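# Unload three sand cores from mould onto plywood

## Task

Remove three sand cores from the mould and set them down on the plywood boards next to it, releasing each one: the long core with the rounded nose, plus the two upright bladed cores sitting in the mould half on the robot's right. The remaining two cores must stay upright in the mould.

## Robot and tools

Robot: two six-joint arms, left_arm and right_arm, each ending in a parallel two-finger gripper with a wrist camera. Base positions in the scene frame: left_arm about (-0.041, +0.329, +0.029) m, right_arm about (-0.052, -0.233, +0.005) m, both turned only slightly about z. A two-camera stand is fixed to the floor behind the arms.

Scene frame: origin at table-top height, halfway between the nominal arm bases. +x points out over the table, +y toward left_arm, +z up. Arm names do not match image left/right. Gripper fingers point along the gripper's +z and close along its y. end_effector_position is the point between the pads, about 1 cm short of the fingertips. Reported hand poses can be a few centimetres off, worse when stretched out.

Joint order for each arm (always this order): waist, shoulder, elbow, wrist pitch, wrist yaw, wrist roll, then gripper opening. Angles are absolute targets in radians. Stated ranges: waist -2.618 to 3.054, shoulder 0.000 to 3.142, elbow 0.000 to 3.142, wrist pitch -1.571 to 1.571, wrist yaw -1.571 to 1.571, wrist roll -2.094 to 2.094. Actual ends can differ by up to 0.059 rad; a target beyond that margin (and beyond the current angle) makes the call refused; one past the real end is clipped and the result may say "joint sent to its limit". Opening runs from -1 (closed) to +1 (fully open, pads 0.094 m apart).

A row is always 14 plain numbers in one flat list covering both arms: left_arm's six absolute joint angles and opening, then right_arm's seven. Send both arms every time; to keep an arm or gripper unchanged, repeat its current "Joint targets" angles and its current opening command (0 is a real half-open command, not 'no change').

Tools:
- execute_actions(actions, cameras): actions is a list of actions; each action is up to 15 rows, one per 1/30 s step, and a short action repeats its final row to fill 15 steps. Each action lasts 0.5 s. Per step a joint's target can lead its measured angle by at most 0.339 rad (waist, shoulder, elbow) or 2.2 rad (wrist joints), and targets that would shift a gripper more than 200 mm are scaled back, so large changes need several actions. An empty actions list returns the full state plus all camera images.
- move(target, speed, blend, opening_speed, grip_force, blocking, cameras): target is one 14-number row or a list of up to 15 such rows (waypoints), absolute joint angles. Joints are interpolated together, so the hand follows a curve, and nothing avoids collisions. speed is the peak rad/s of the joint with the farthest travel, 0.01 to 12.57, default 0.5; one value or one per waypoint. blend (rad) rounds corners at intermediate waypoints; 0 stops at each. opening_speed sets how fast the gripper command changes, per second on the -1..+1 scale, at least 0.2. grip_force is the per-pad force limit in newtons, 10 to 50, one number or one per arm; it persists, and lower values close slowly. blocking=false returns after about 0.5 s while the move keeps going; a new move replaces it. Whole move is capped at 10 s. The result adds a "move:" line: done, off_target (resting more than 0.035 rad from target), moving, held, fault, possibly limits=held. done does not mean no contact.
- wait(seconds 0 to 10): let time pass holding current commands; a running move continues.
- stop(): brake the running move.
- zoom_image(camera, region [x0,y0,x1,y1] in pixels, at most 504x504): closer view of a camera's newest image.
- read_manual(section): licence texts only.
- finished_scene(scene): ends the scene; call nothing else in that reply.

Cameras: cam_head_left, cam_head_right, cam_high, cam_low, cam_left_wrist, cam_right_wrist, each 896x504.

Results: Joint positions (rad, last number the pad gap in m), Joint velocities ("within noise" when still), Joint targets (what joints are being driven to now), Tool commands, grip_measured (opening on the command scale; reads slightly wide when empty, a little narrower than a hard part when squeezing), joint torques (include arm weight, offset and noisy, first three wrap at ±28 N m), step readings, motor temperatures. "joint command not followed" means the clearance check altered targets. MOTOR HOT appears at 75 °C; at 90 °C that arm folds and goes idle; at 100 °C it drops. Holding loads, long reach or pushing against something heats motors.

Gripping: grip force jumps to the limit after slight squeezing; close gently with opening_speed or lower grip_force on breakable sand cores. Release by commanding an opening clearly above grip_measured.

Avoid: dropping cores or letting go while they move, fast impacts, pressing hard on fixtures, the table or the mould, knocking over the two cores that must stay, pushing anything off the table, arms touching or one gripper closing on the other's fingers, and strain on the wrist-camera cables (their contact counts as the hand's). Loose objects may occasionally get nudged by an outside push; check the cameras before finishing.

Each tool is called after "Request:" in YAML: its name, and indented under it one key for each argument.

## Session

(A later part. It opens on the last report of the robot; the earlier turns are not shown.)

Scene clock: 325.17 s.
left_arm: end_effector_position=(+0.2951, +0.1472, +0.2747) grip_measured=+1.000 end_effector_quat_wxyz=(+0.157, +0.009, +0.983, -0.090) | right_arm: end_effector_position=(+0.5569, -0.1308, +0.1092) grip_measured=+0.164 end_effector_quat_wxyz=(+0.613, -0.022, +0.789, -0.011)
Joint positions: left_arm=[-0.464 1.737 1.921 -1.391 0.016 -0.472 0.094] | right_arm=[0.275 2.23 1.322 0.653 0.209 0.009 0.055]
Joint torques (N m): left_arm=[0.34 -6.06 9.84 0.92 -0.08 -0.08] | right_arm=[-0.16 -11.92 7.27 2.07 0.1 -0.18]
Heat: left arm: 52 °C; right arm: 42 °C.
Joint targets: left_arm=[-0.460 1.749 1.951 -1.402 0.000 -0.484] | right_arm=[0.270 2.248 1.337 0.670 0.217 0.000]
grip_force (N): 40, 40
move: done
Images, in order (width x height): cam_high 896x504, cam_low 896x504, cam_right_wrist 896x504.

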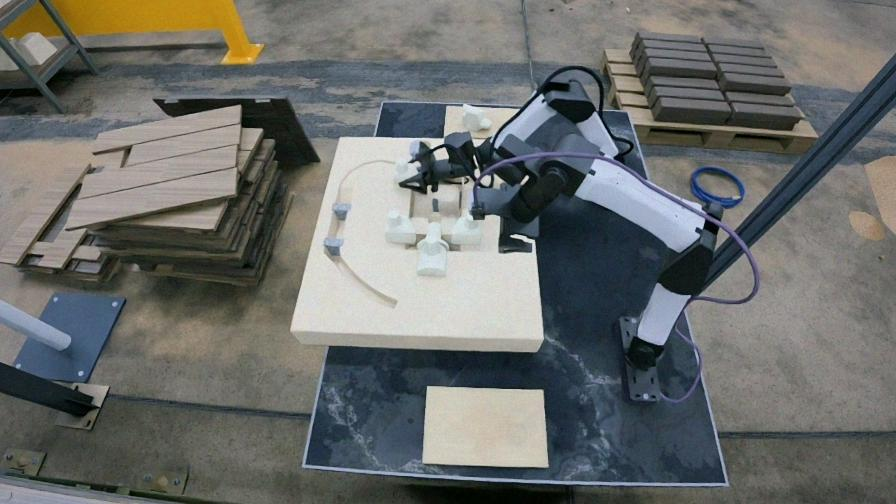

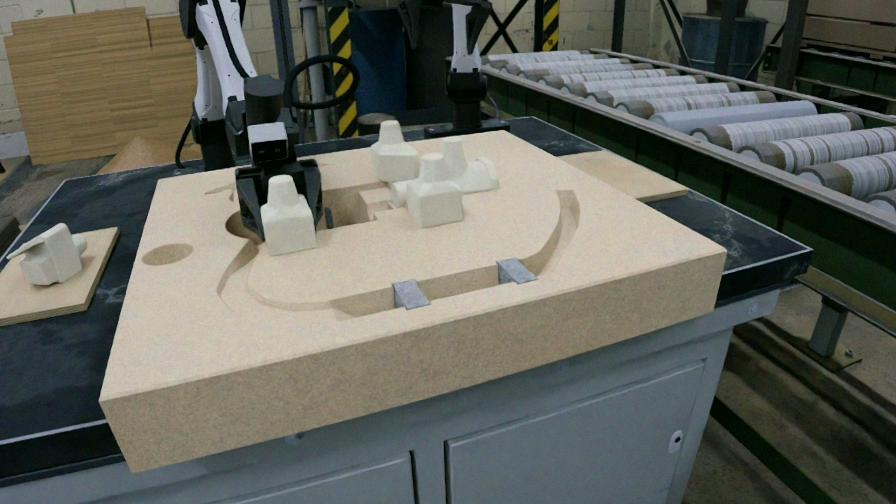

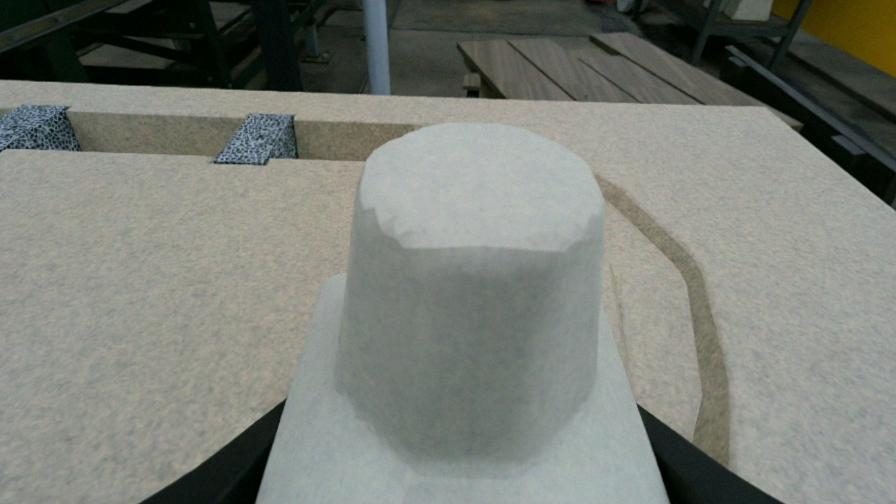

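Request:
move:
  target:
    - [-0.46,1.749,1.951,-1.402,0,-0.484,1,0.270,2.153,1.382,0.55,0.217,0,0]
    - [-0.46,1.749,1.951,-1.402,0,-0.484,1,0.270,2.071,1.471,0.39,0.217,0,0]
    - [-0.46,1.749,1.951,-1.402,0,-0.484,1,-0.3,1.594,1.455,-0.63,0.1,0,0]
    - [-0.46,1.749,1.951,-1.402,0,-0.484,1,-0.682,1.735,1.702,-1.167,0,0,0]
    - [-0.46,1.749,1.951,-1.402,0,-0.484,1,-0.682,2.223,2.014,-1.491,0,0,0]
  speed: [0.15,0.4,0.8,0.8,0.4]
  blend: [0.03,0.05,0.1,0.05,0]
  cameras: ["cam_high","cam_low","cam_right_wrist","cam_head_right"]

Request:
zoom_image:
  camera: "cam_low"
  region: [0, 120, 220, 340]

Request:
zoom_image:
  camera: "cam_high"
  region: [420, 60, 560, 160]

Scene clock: 347.23 s.
left_arm: end_effector_position=(+0.2951, +0.1472, +0.2747) grip_measured=+1.000 end_effector_quat_wxyz=(+0.157, +0.009, +0.983, -0.090) | right_arm: end_effector_position=(+0.2421, -0.5024, +0.0812) grip_measured=+0.158 end_effector_quat_wxyz=(-0.068, +0.363, +0.929, +0.019)
Joint positions: left_arm=[-0.464 1.737 1.921 -1.391 0.016 -0.472 0.094] | right_arm=[-0.686 2.225 1.979 -1.465 0.013 0.01 0.054]
Joint torques (N m): left_arm=[0.24 -6.09 9.88 0.91 -0.09 -0.08] | right_arm=[0.55 -13.16 8.21 -0.18 -0.18 -0.14]
Motor temperatures (°C): left_arm=[23 40 52 31 22 22 25] | right_arm=[25 46 43 44 21 24 23]
Heat: left arm: 52 °C; right arm: 46 °C.
Joint targets: left_arm=[-0.460 1.749 1.951 -1.402 0.000 -0.484] | right_arm=[-0.682 2.223 2.014 -1.491 0.000 0.000]
grip_force (N): 40, 40
move: done
Images, in order (width x height): cam_head_right 896x504, cam_high 896x504, cam_low 896x504, cam_right_wrist 896x504.

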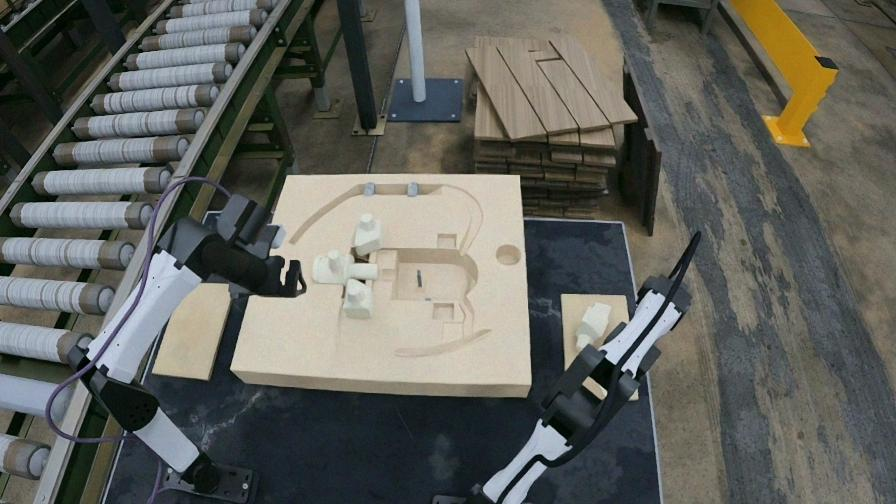

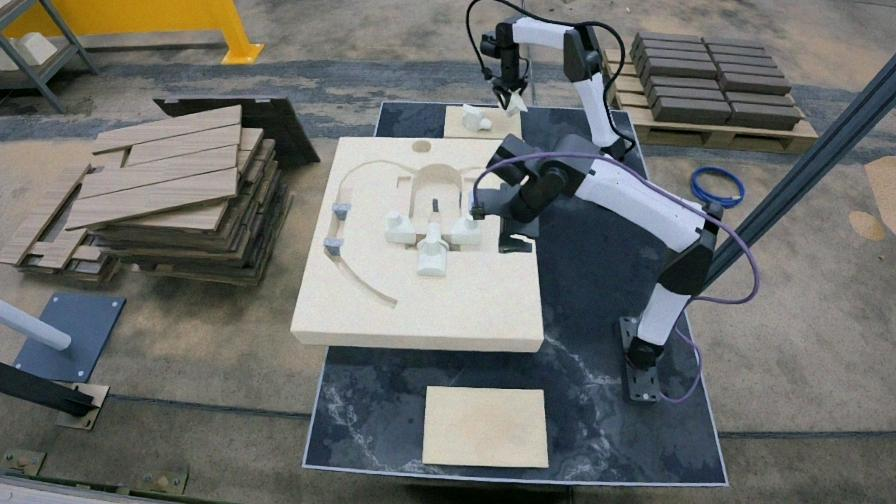

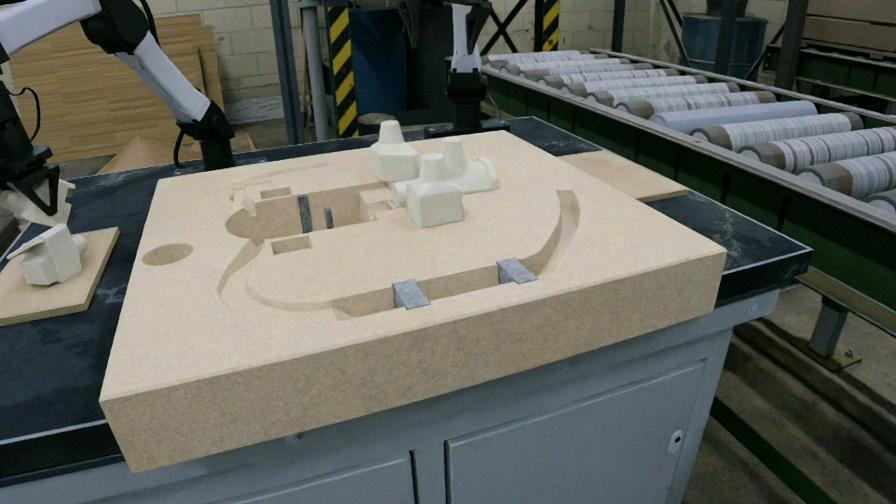

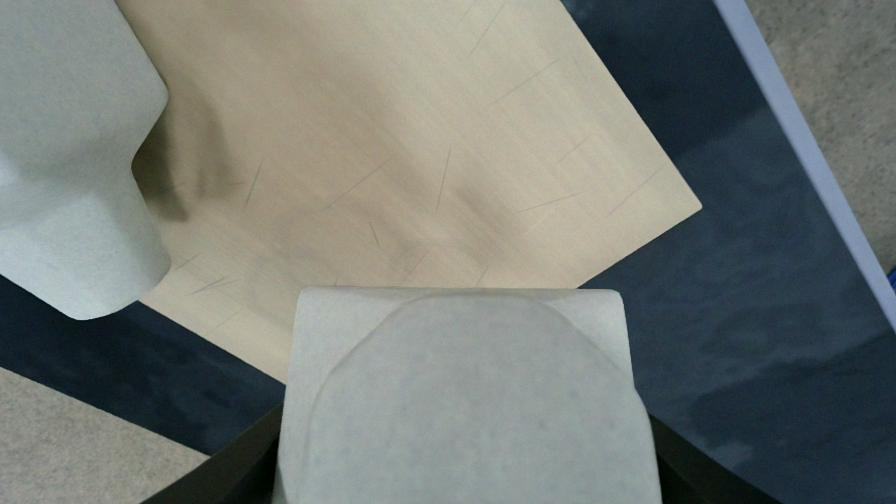

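Scaled by 2.291 from the camera's 896x504 image, which has a finer 1280x720 frame.

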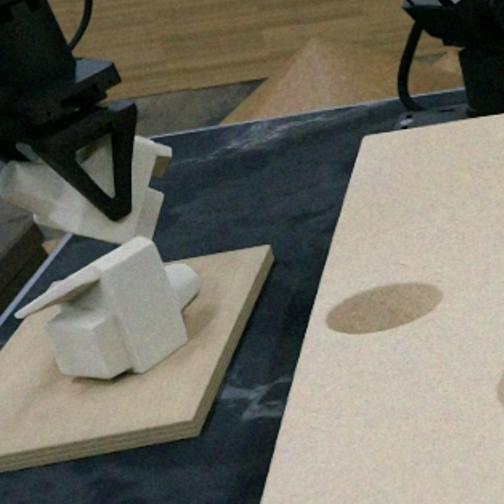

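Scaled by 3.600 from the camera's 896x504 image, which has a finer 1280x720 frame.

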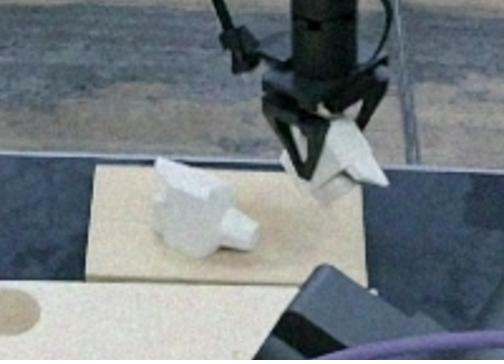

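Request:
move:
  target: [-0.46,1.749,1.951,-1.402,0,-0.484,1,-0.682,2.4127,2.188,-1.546,0,0,0]
  speed: 0.15
  cameras: ["cam_high","cam_low","cam_right_wrist"]

Request:
zoom_image:
  camera: "cam_low"
  region: [0, 120, 220, 340]

Request:
zoom_image:
  camera: "cam_high"
  region: [420, 60, 560, 160]

Scene clock: 356.90 s.
left_arm: end_effector_position=(+0.2951, +0.1472, +0.2747) grip_measured=+1.000 end_effector_quat_wxyz=(+0.157, +0.009, +0.983, -0.090) | right_arm: end_effector_position=(+0.2573, -0.5163, +0.0481) grip_measured=+0.158 end_effector_quat_wxyz=(-0.096, +0.362, +0.927, +0.030)
Joint positions: left_arm=[-0.464 1.737 1.921 -1.391 0.016 -0.472 0.094] | right_arm=[-0.686 2.408 2.152 -1.515 0.013 0.01 0.054]
Joint torques (N m): left_arm=[0.27 -6.06 9.94 0.9 -0.09 -0.1] | right_arm=[0.76 -13.82 8.31 -0.32 -0.14 -0.14]
Heat: left arm: 52 °C; right arm: 47 °C.
Joint targets: left_arm=[-0.460 1.749 1.951 -1.402 0.000 -0.484] | right_arm=[-0.682 2.413 2.188 -1.546 0.000 0.000]
grip_force (N): 40, 40
move: off_target (right_arm); right_arm: the elbow is farthest, 0.036 rad from its target
Images, in order (width x height): cam_high 896x504, cam_low 896x504, cam_right_wrist 896x504.

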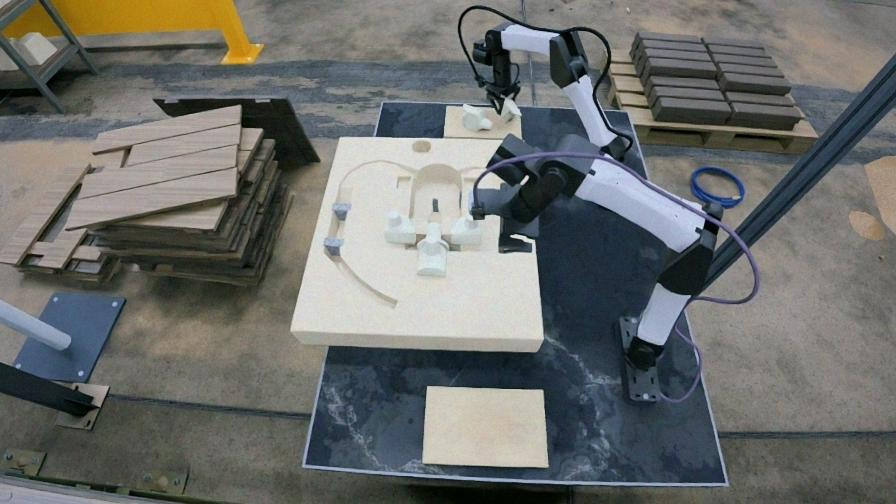

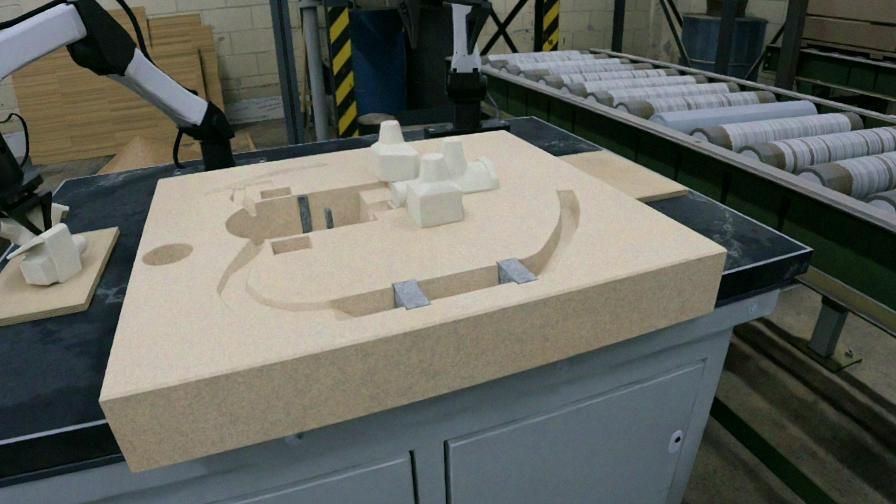

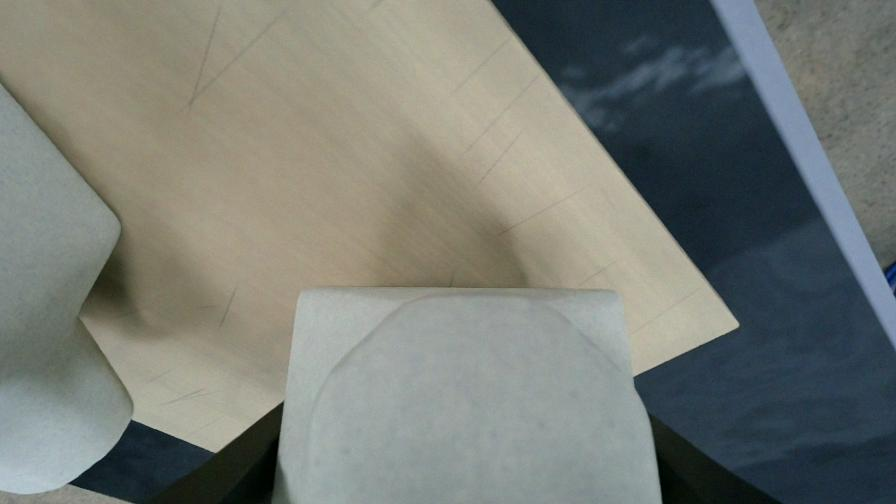

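Scaled by 2.291 from the camera's 896x504 image, which has a finer 1280x720 frame.

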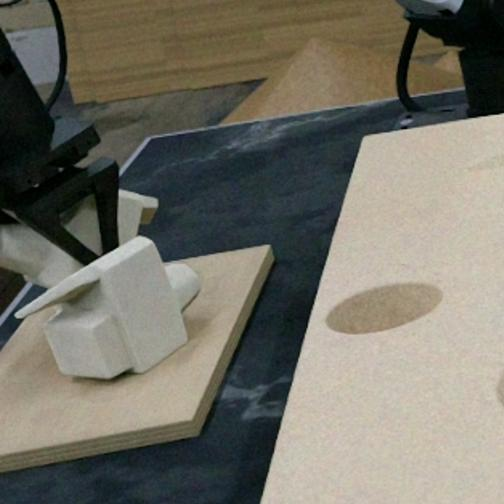

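Scaled by 3.600 from the camera's 896x504 image, which has a finer 1280x720 frame.

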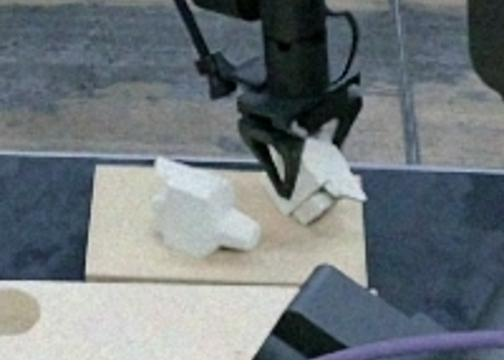

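Request:
move:
  target: [-0.46,1.749,1.951,-1.402,0,-0.484,1,-0.682,2.435,2.188,-1.546,0,0,0]
  speed: 0.1
  grip_force: 25
  cameras: ["cam_high","cam_right_wrist"]

Request:
zoom_image:
  camera: "cam_high"
  region: [420, 60, 560, 160]

Scene clock: 361.83 s.
left_arm: end_effector_position=(+0.2951, +0.1472, +0.2747) grip_measured=+1.000 end_effector_quat_wxyz=(+0.157, +0.009, +0.983, -0.090) | right_arm: end_effector_position=(+0.2576, -0.5161, +0.0470) grip_measured=+0.162 end_effector_quat_wxyz=(-0.099, +0.362, +0.926, +0.031)
Joint positions: left_arm=[-0.464 1.737 1.921 -1.391 0.016 -0.472 0.094] | right_arm=[-0.686 2.418 2.162 -1.523 0.011 0.01 0.055]
Joint torques (N m): left_arm=[0.25 -6.12 9.88 0.92 -0.09 -0.09] | right_arm=[0.68 -12.59 7.43 -0.28 -0.13 -0.19]
Motor temperatures (°C): left_arm=[23 40 52 31 22 22 25] | right_arm=[25 47 43 39 21 24 23]
Heat: left arm: 52 °C; right arm: 47 °C.
Joint targets: left_arm=[-0.460 1.749 1.951 -1.402 0.000 -0.484] | right_arm=[-0.682 2.435 2.188 -1.546 0.000 0.000]
grip_force (N): 25, 25
move: done
Images, in order (width x height): cam_high 896x504, cam_right_wrist 896x504.

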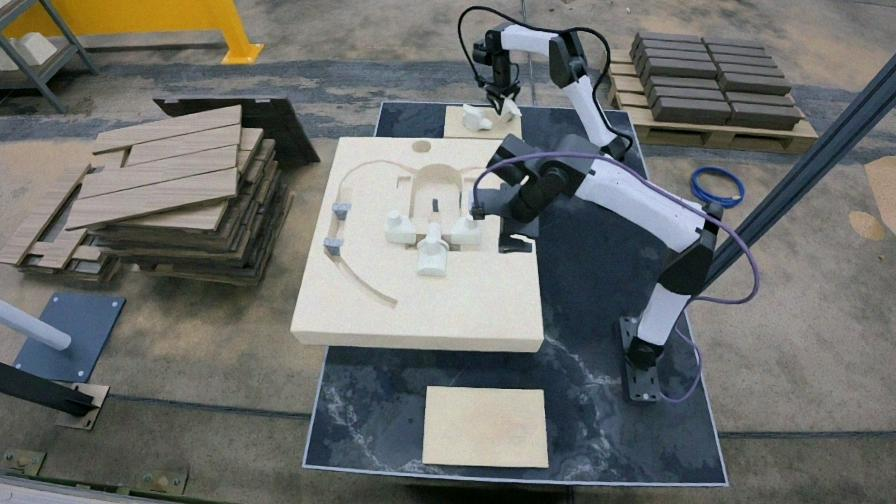

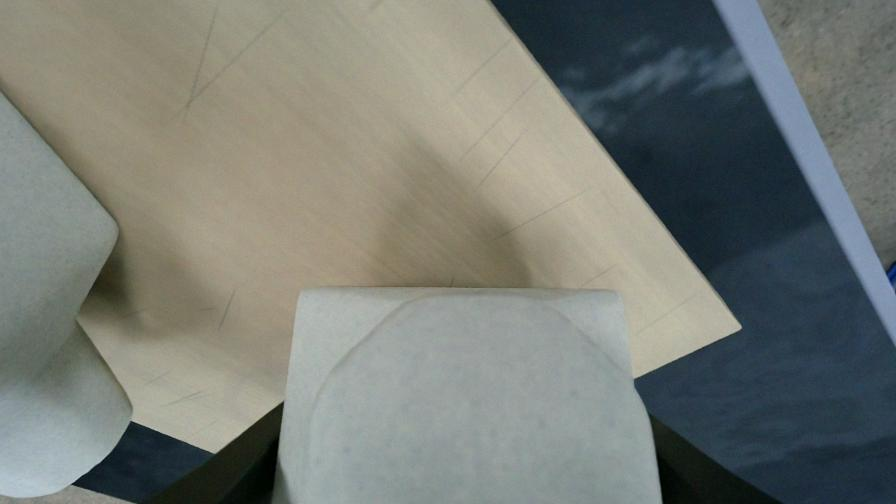

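Scaled by 3.600 from the camera's 896x504 image, which has a finer 1280x720 frame.

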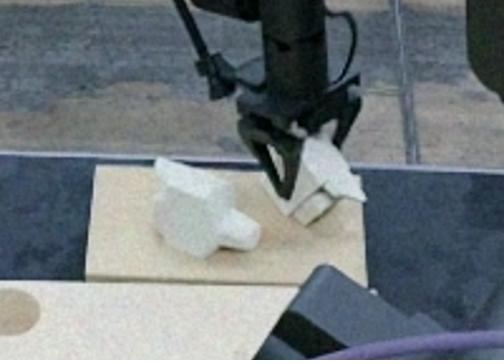

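Request:
move:
  target:
    - [-0.46,1.749,1.951,-1.402,0,-0.484,1,-0.682,2.435,2.188,-1.546,0,0,0]
    - [-0.46,1.749,1.951,-1.402,0,-0.484,1,-0.682,2.435,2.188,-1.546,0,0,0.5]
    - [-0.46,1.749,1.951,-1.402,0,-0.484,1,-0.682,2.223,2.014,-1.491,0,0,0.5]
    - [-0.46,1.749,1.951,-1.402,0,-0.484,1,-0.682,1.735,1.702,-1.167,0,0,0.5]
  speed: 0.4
  opening_speed: 0.2
  blend: [0,0,0.05,0]
  cameras: ["all"]

Request:
zoom_image:
  camera: "cam_low"
  region: [0, 120, 220, 340]

Scene clock: 376.63 s.
left_arm: end_effector_position=(+0.2951, +0.1472, +0.2747) grip_measured=+1.000 end_effector_quat_wxyz=(+0.157, +0.009, +0.983, -0.090) | right_arm: end_effector_position=(+0.2430, -0.5022, +0.1928) grip_measured=+0.498 end_effector_quat_wxyz=(+0.156, +0.360, +0.918, -0.064)
Joint positions: left_arm=[-0.464 1.737 1.921 -1.391 0.016 -0.472 0.094] | right_arm=[-0.686 1.757 1.711 -1.186 0.008 0.01 0.07]
Joint torques (N m): left_arm=[0.28 -6.06 9.95 0.9 -0.09 -0.11] | right_arm=[0.7 -11.4 5.63 1.16 -0.1 -0.16]
Heat: left arm: 52 °C; right arm: 48 °C.
Joint targets: left_arm=[-0.460 1.749 1.951 -1.402 0.000 -0.484] | right_arm=[-0.682 1.735 1.702 -1.167 0.000 0.000]
grip_force (N): 25, 25
move: done

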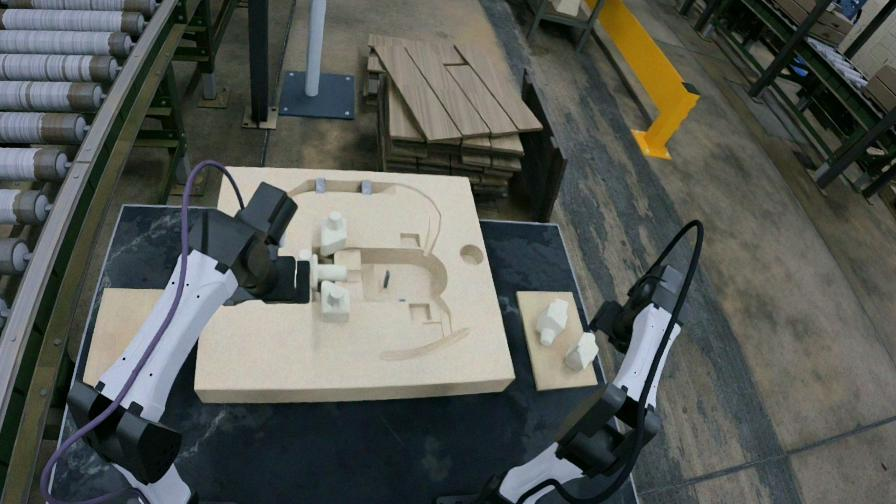

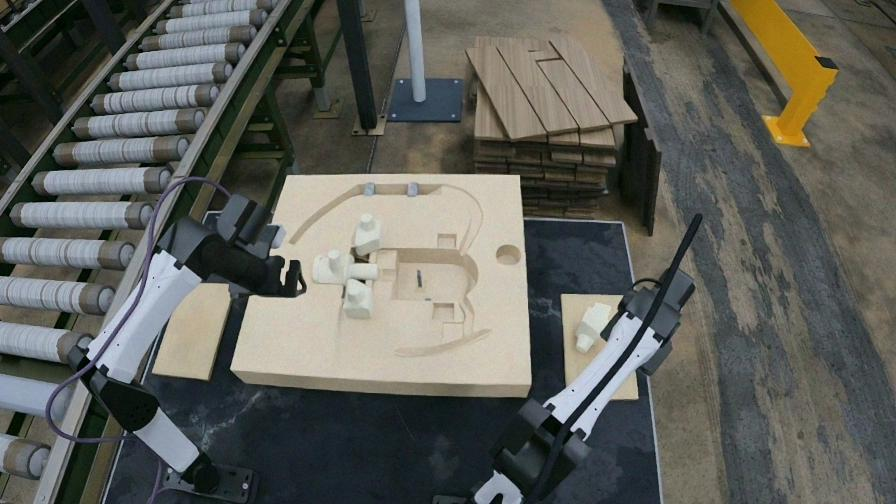

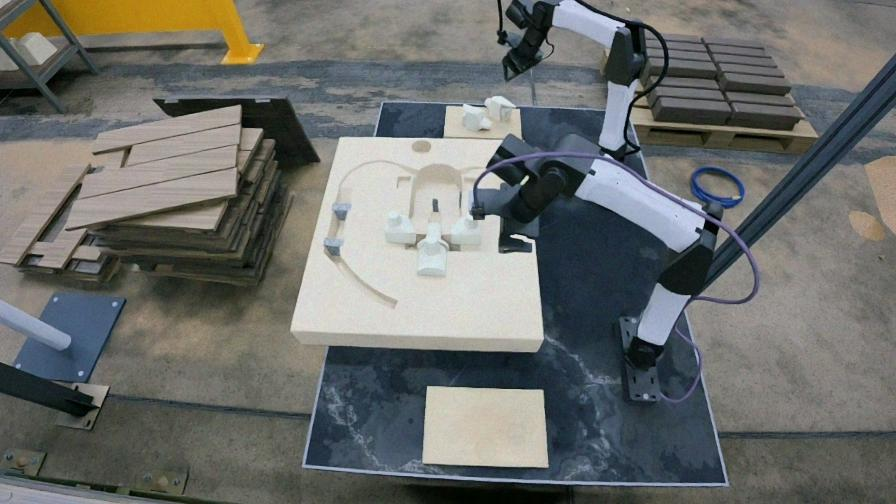

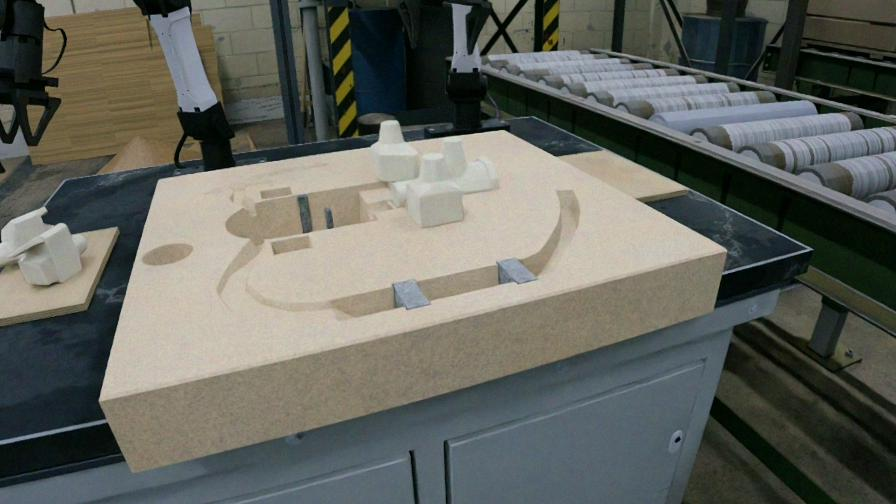

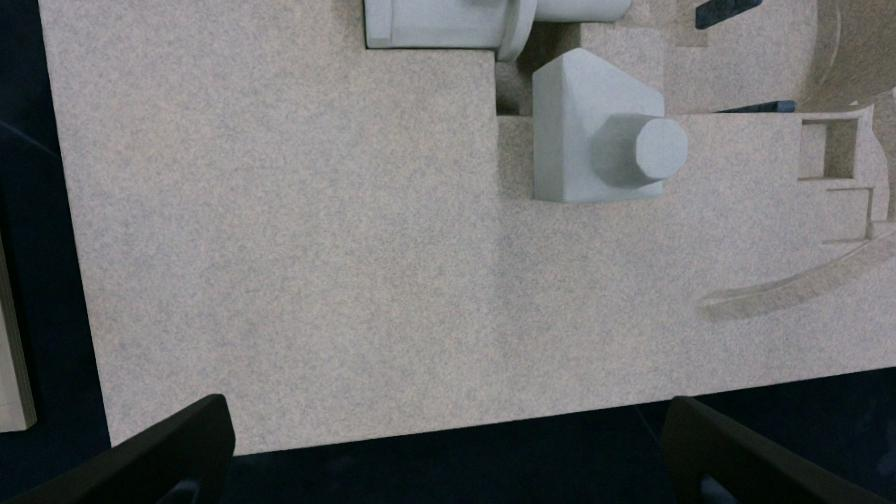

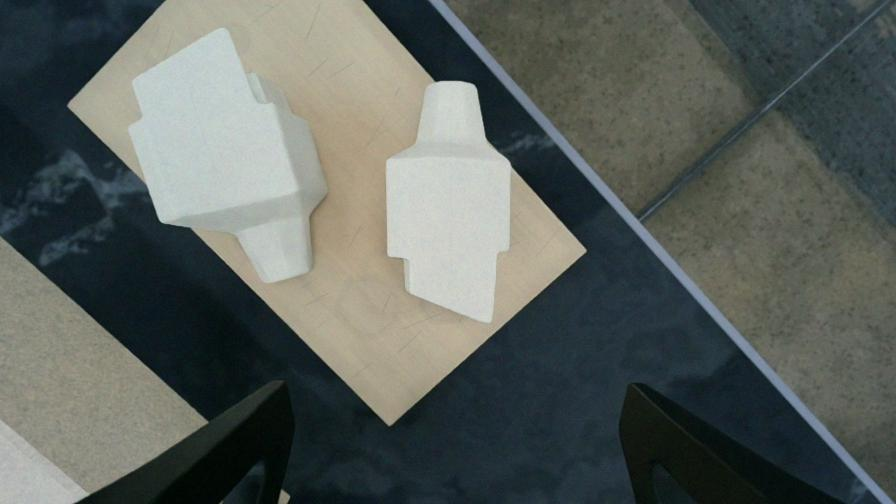

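Scaled by 2.291 from the camera's 896x504 image, which has a finer 1280x720 frame.

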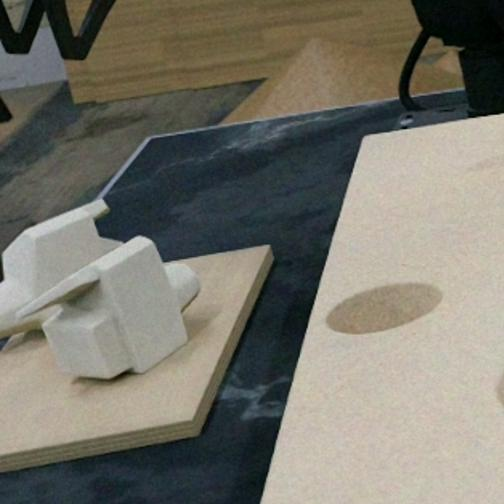

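Request:
move:
  target: [-0.40,1.8386,1.908,-0.97,0,-0.3,1,-0.682,1.735,1.702,-1.167,0,0,0.5]
  speed: 0.6
  cameras: ["all"]

Request:
zoom_image:
  camera: "cam_high"
  region: [360, 180, 560, 300]

Request:
zoom_image:
  camera: "cam_low"
  region: [350, 100, 530, 240]

Scene clock: 385.70 s.
left_arm: end_effector_position=(+0.3967, +0.1265, +0.2881) grip_measured=+1.000 end_effector_quat_wxyz=(+0.310, +0.056, +0.940, -0.128) | right_arm: end_effector_position=(+0.2430, -0.5022, +0.1928) grip_measured=+0.498 end_effector_quat_wxyz=(+0.156, +0.360, +0.918, -0.064)
Joint positions: left_arm=[-0.403 1.827 1.921 -0.98 0.015 -0.313 0.094] | right_arm=[-0.686 1.757 1.711 -1.186 0.008 0.01 0.07]
Joint torques (N m): left_arm=[0.21 -7.58 6.74 1.73 -0.08 0.18] | right_arm=[0.69 -11.36 5.57 1.12 -0.12 -0.21]
Heat: left arm: 52 °C; right arm: 46 °C.
Joint targets: left_arm=[-0.400 1.838 1.908 -0.970 0.000 -0.300] | right_arm=[-0.682 1.735 1.702 -1.167 0.000 0.000]
grip_force (N): 25, 25
move: done

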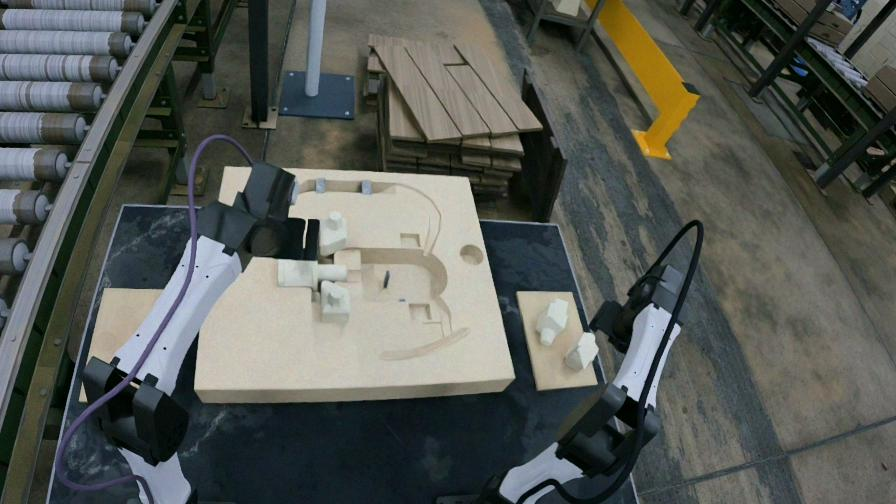

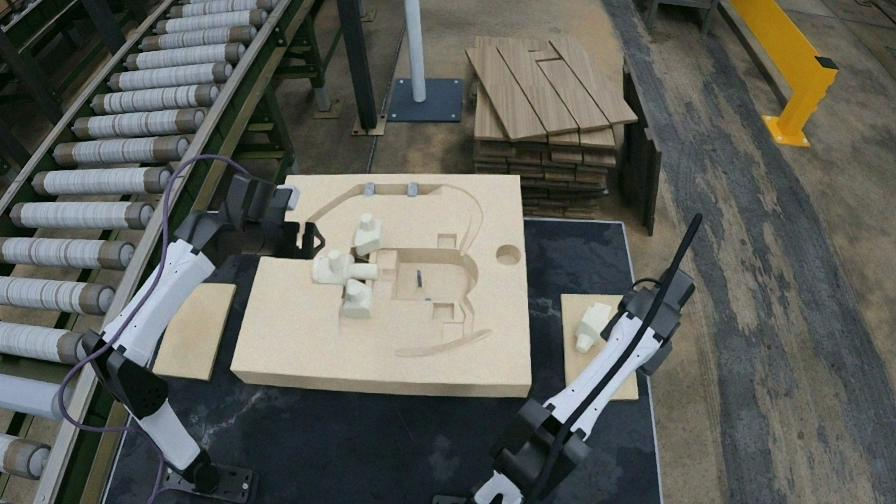

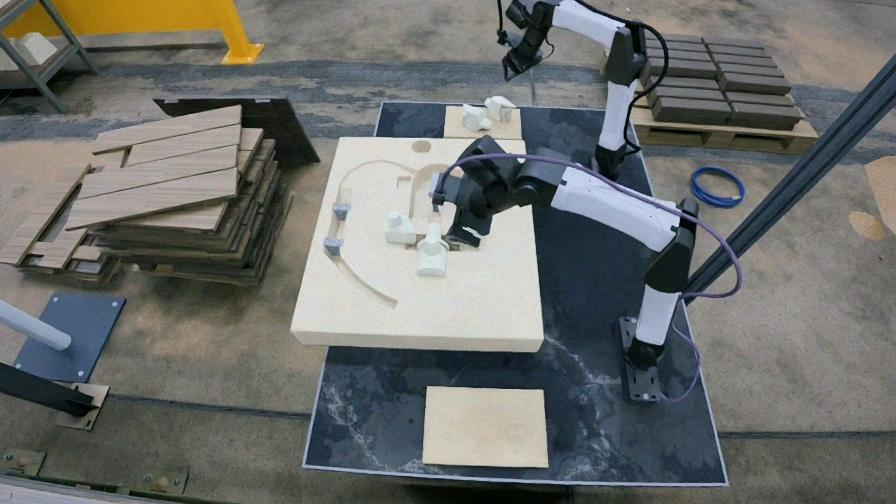

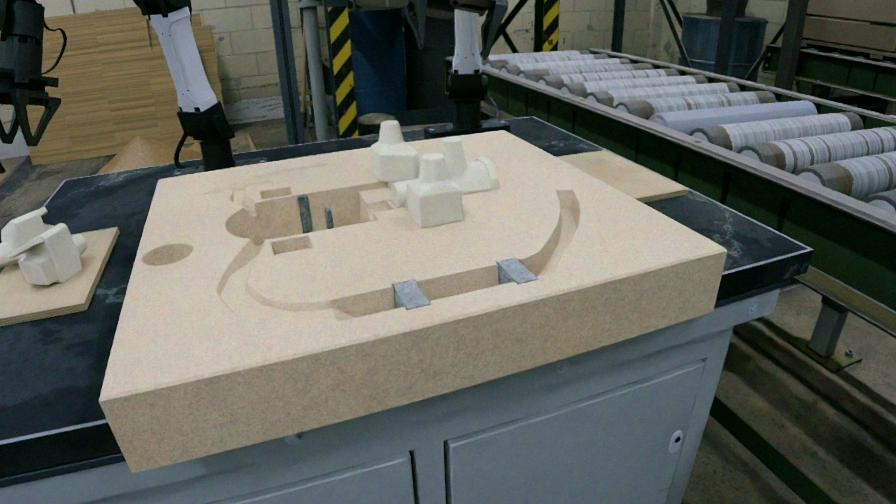

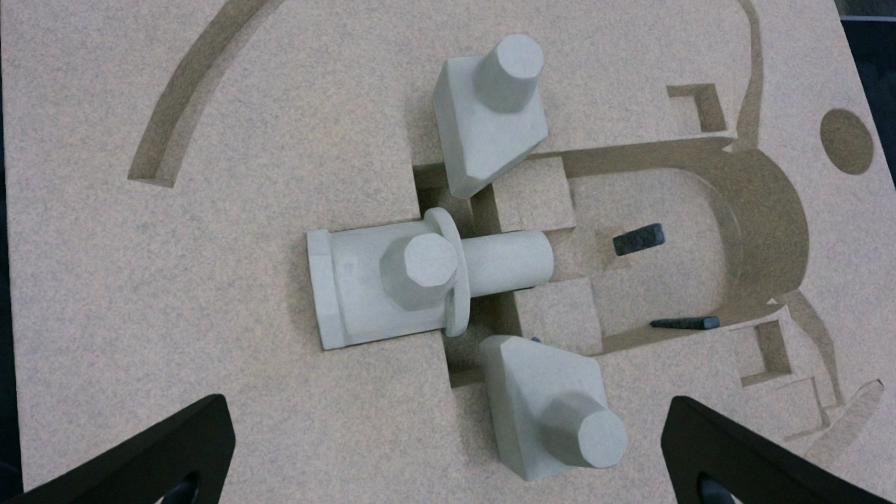

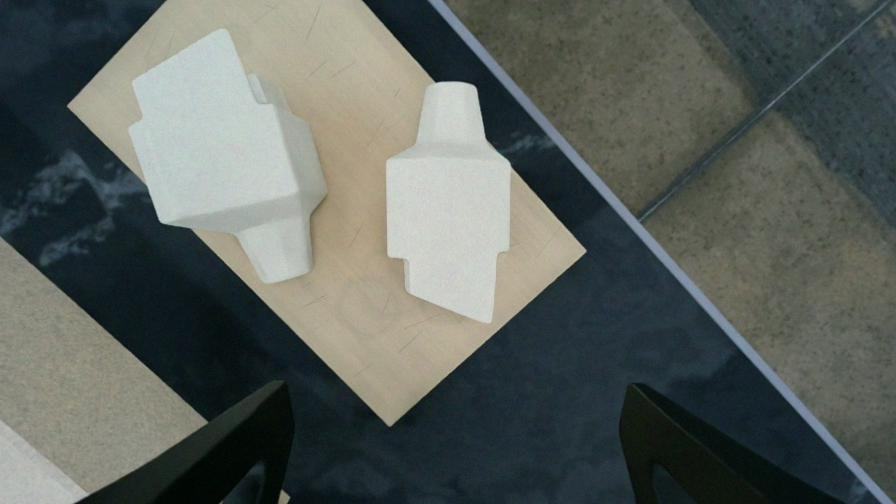

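Scaled by 2.520 from the camera's 896x504 image, which has a finer 1280x720 frame.

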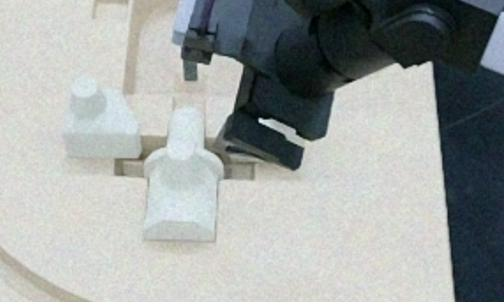

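Scaled by 2.800 from the camera's 896x504 image, which has a finer 1280x720 frame.

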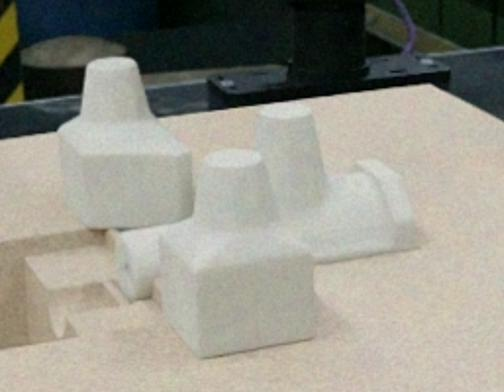

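Request:
move:
  target: [-0.037,2.596,2.567,-1.453,0.968,1.463,1,-0.682,1.735,1.702,-1.167,0,0,0.5]
  speed: 0.6
  cameras: ["cam_left_wrist","cam_high","cam_low","cam_head_left"]

Scene clock: 427.93 s.
left_arm: end_effector_position=(+0.4553, +0.1567, +0.1576) grip_measured=+1.000 end_effector_quat_wxyz=(+0.321, +0.621, +0.635, -0.328) | right_arm: end_effector_position=(+0.2430, -0.5022, +0.1928) grip_measured=+0.498 end_effector_quat_wxyz=(+0.156, +0.360, +0.918, -0.064)
Joint positions: left_arm=[-0.037 2.581 2.539 -1.444 0.951 1.445 0.094] | right_arm=[-0.686 1.757 1.711 -1.186 0.008 0.01 0.07]
Joint torques (N m): left_arm=[-0.17 -11.43 9.66 0.35 0.81 0.21] | right_arm=[0.65 -11.38 5.55 1.06 -0.07 -0.15]
Heat: left arm: 48 °C; right arm: 45 °C.
Joint targets: left_arm=[-0.037 2.596 2.567 -1.453 0.968 1.463] | right_arm=[-0.682 1.735 1.702 -1.167 0.000 0.000]
grip_force (N): 25, 25
move: done
Images, in order (width x height): cam_head_left 896x504, cam_high 896x504, cam_low 896x504, cam_left_wrist 896x504.

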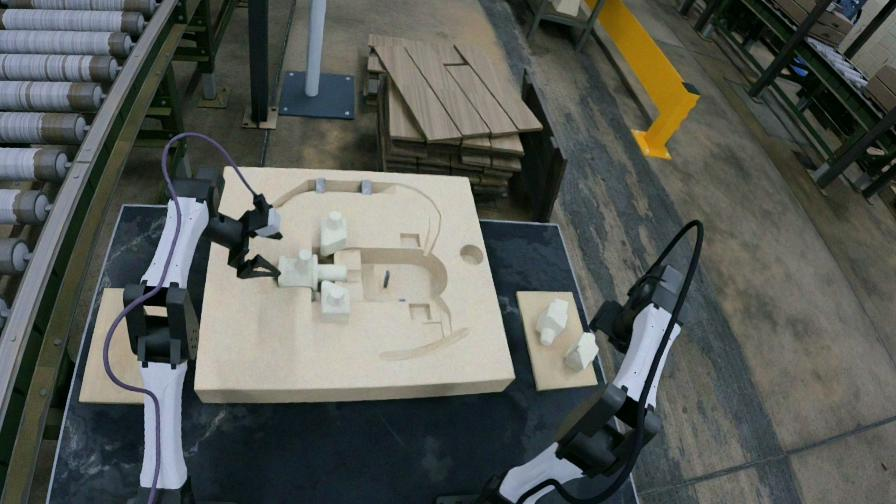

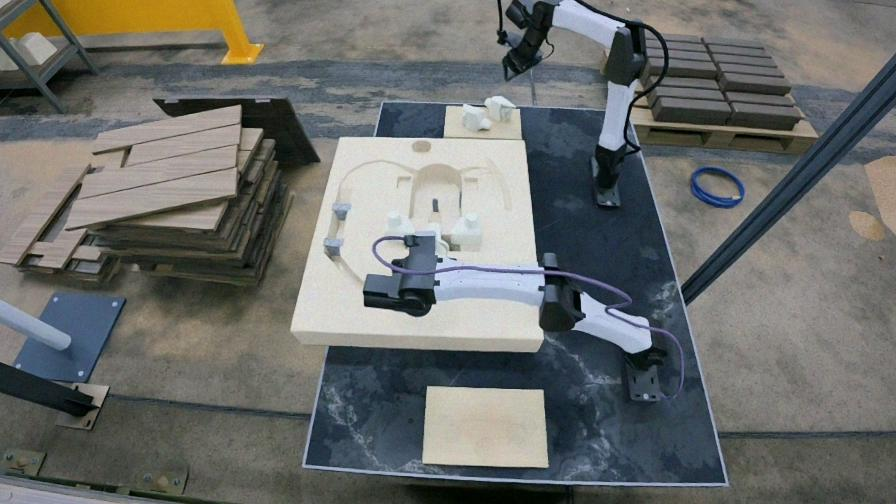

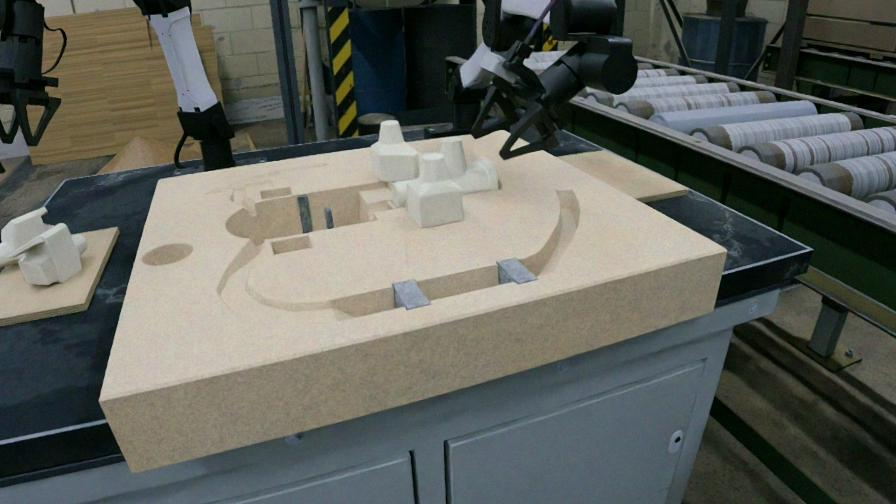

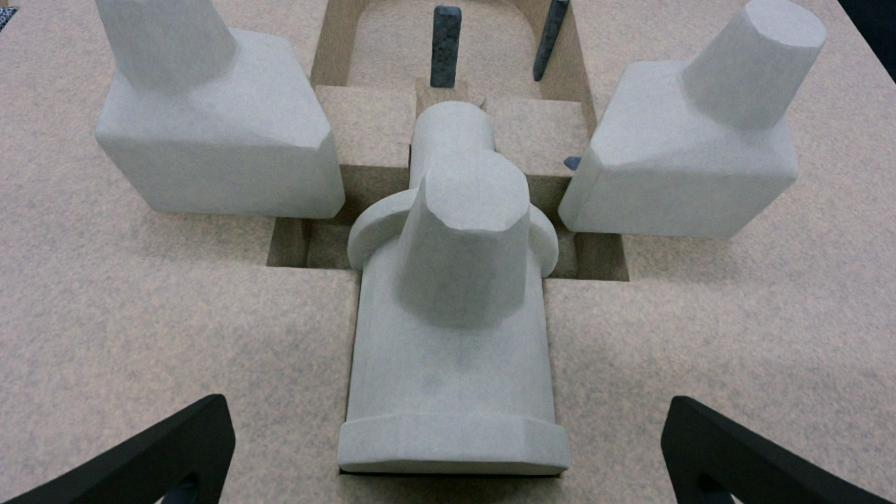

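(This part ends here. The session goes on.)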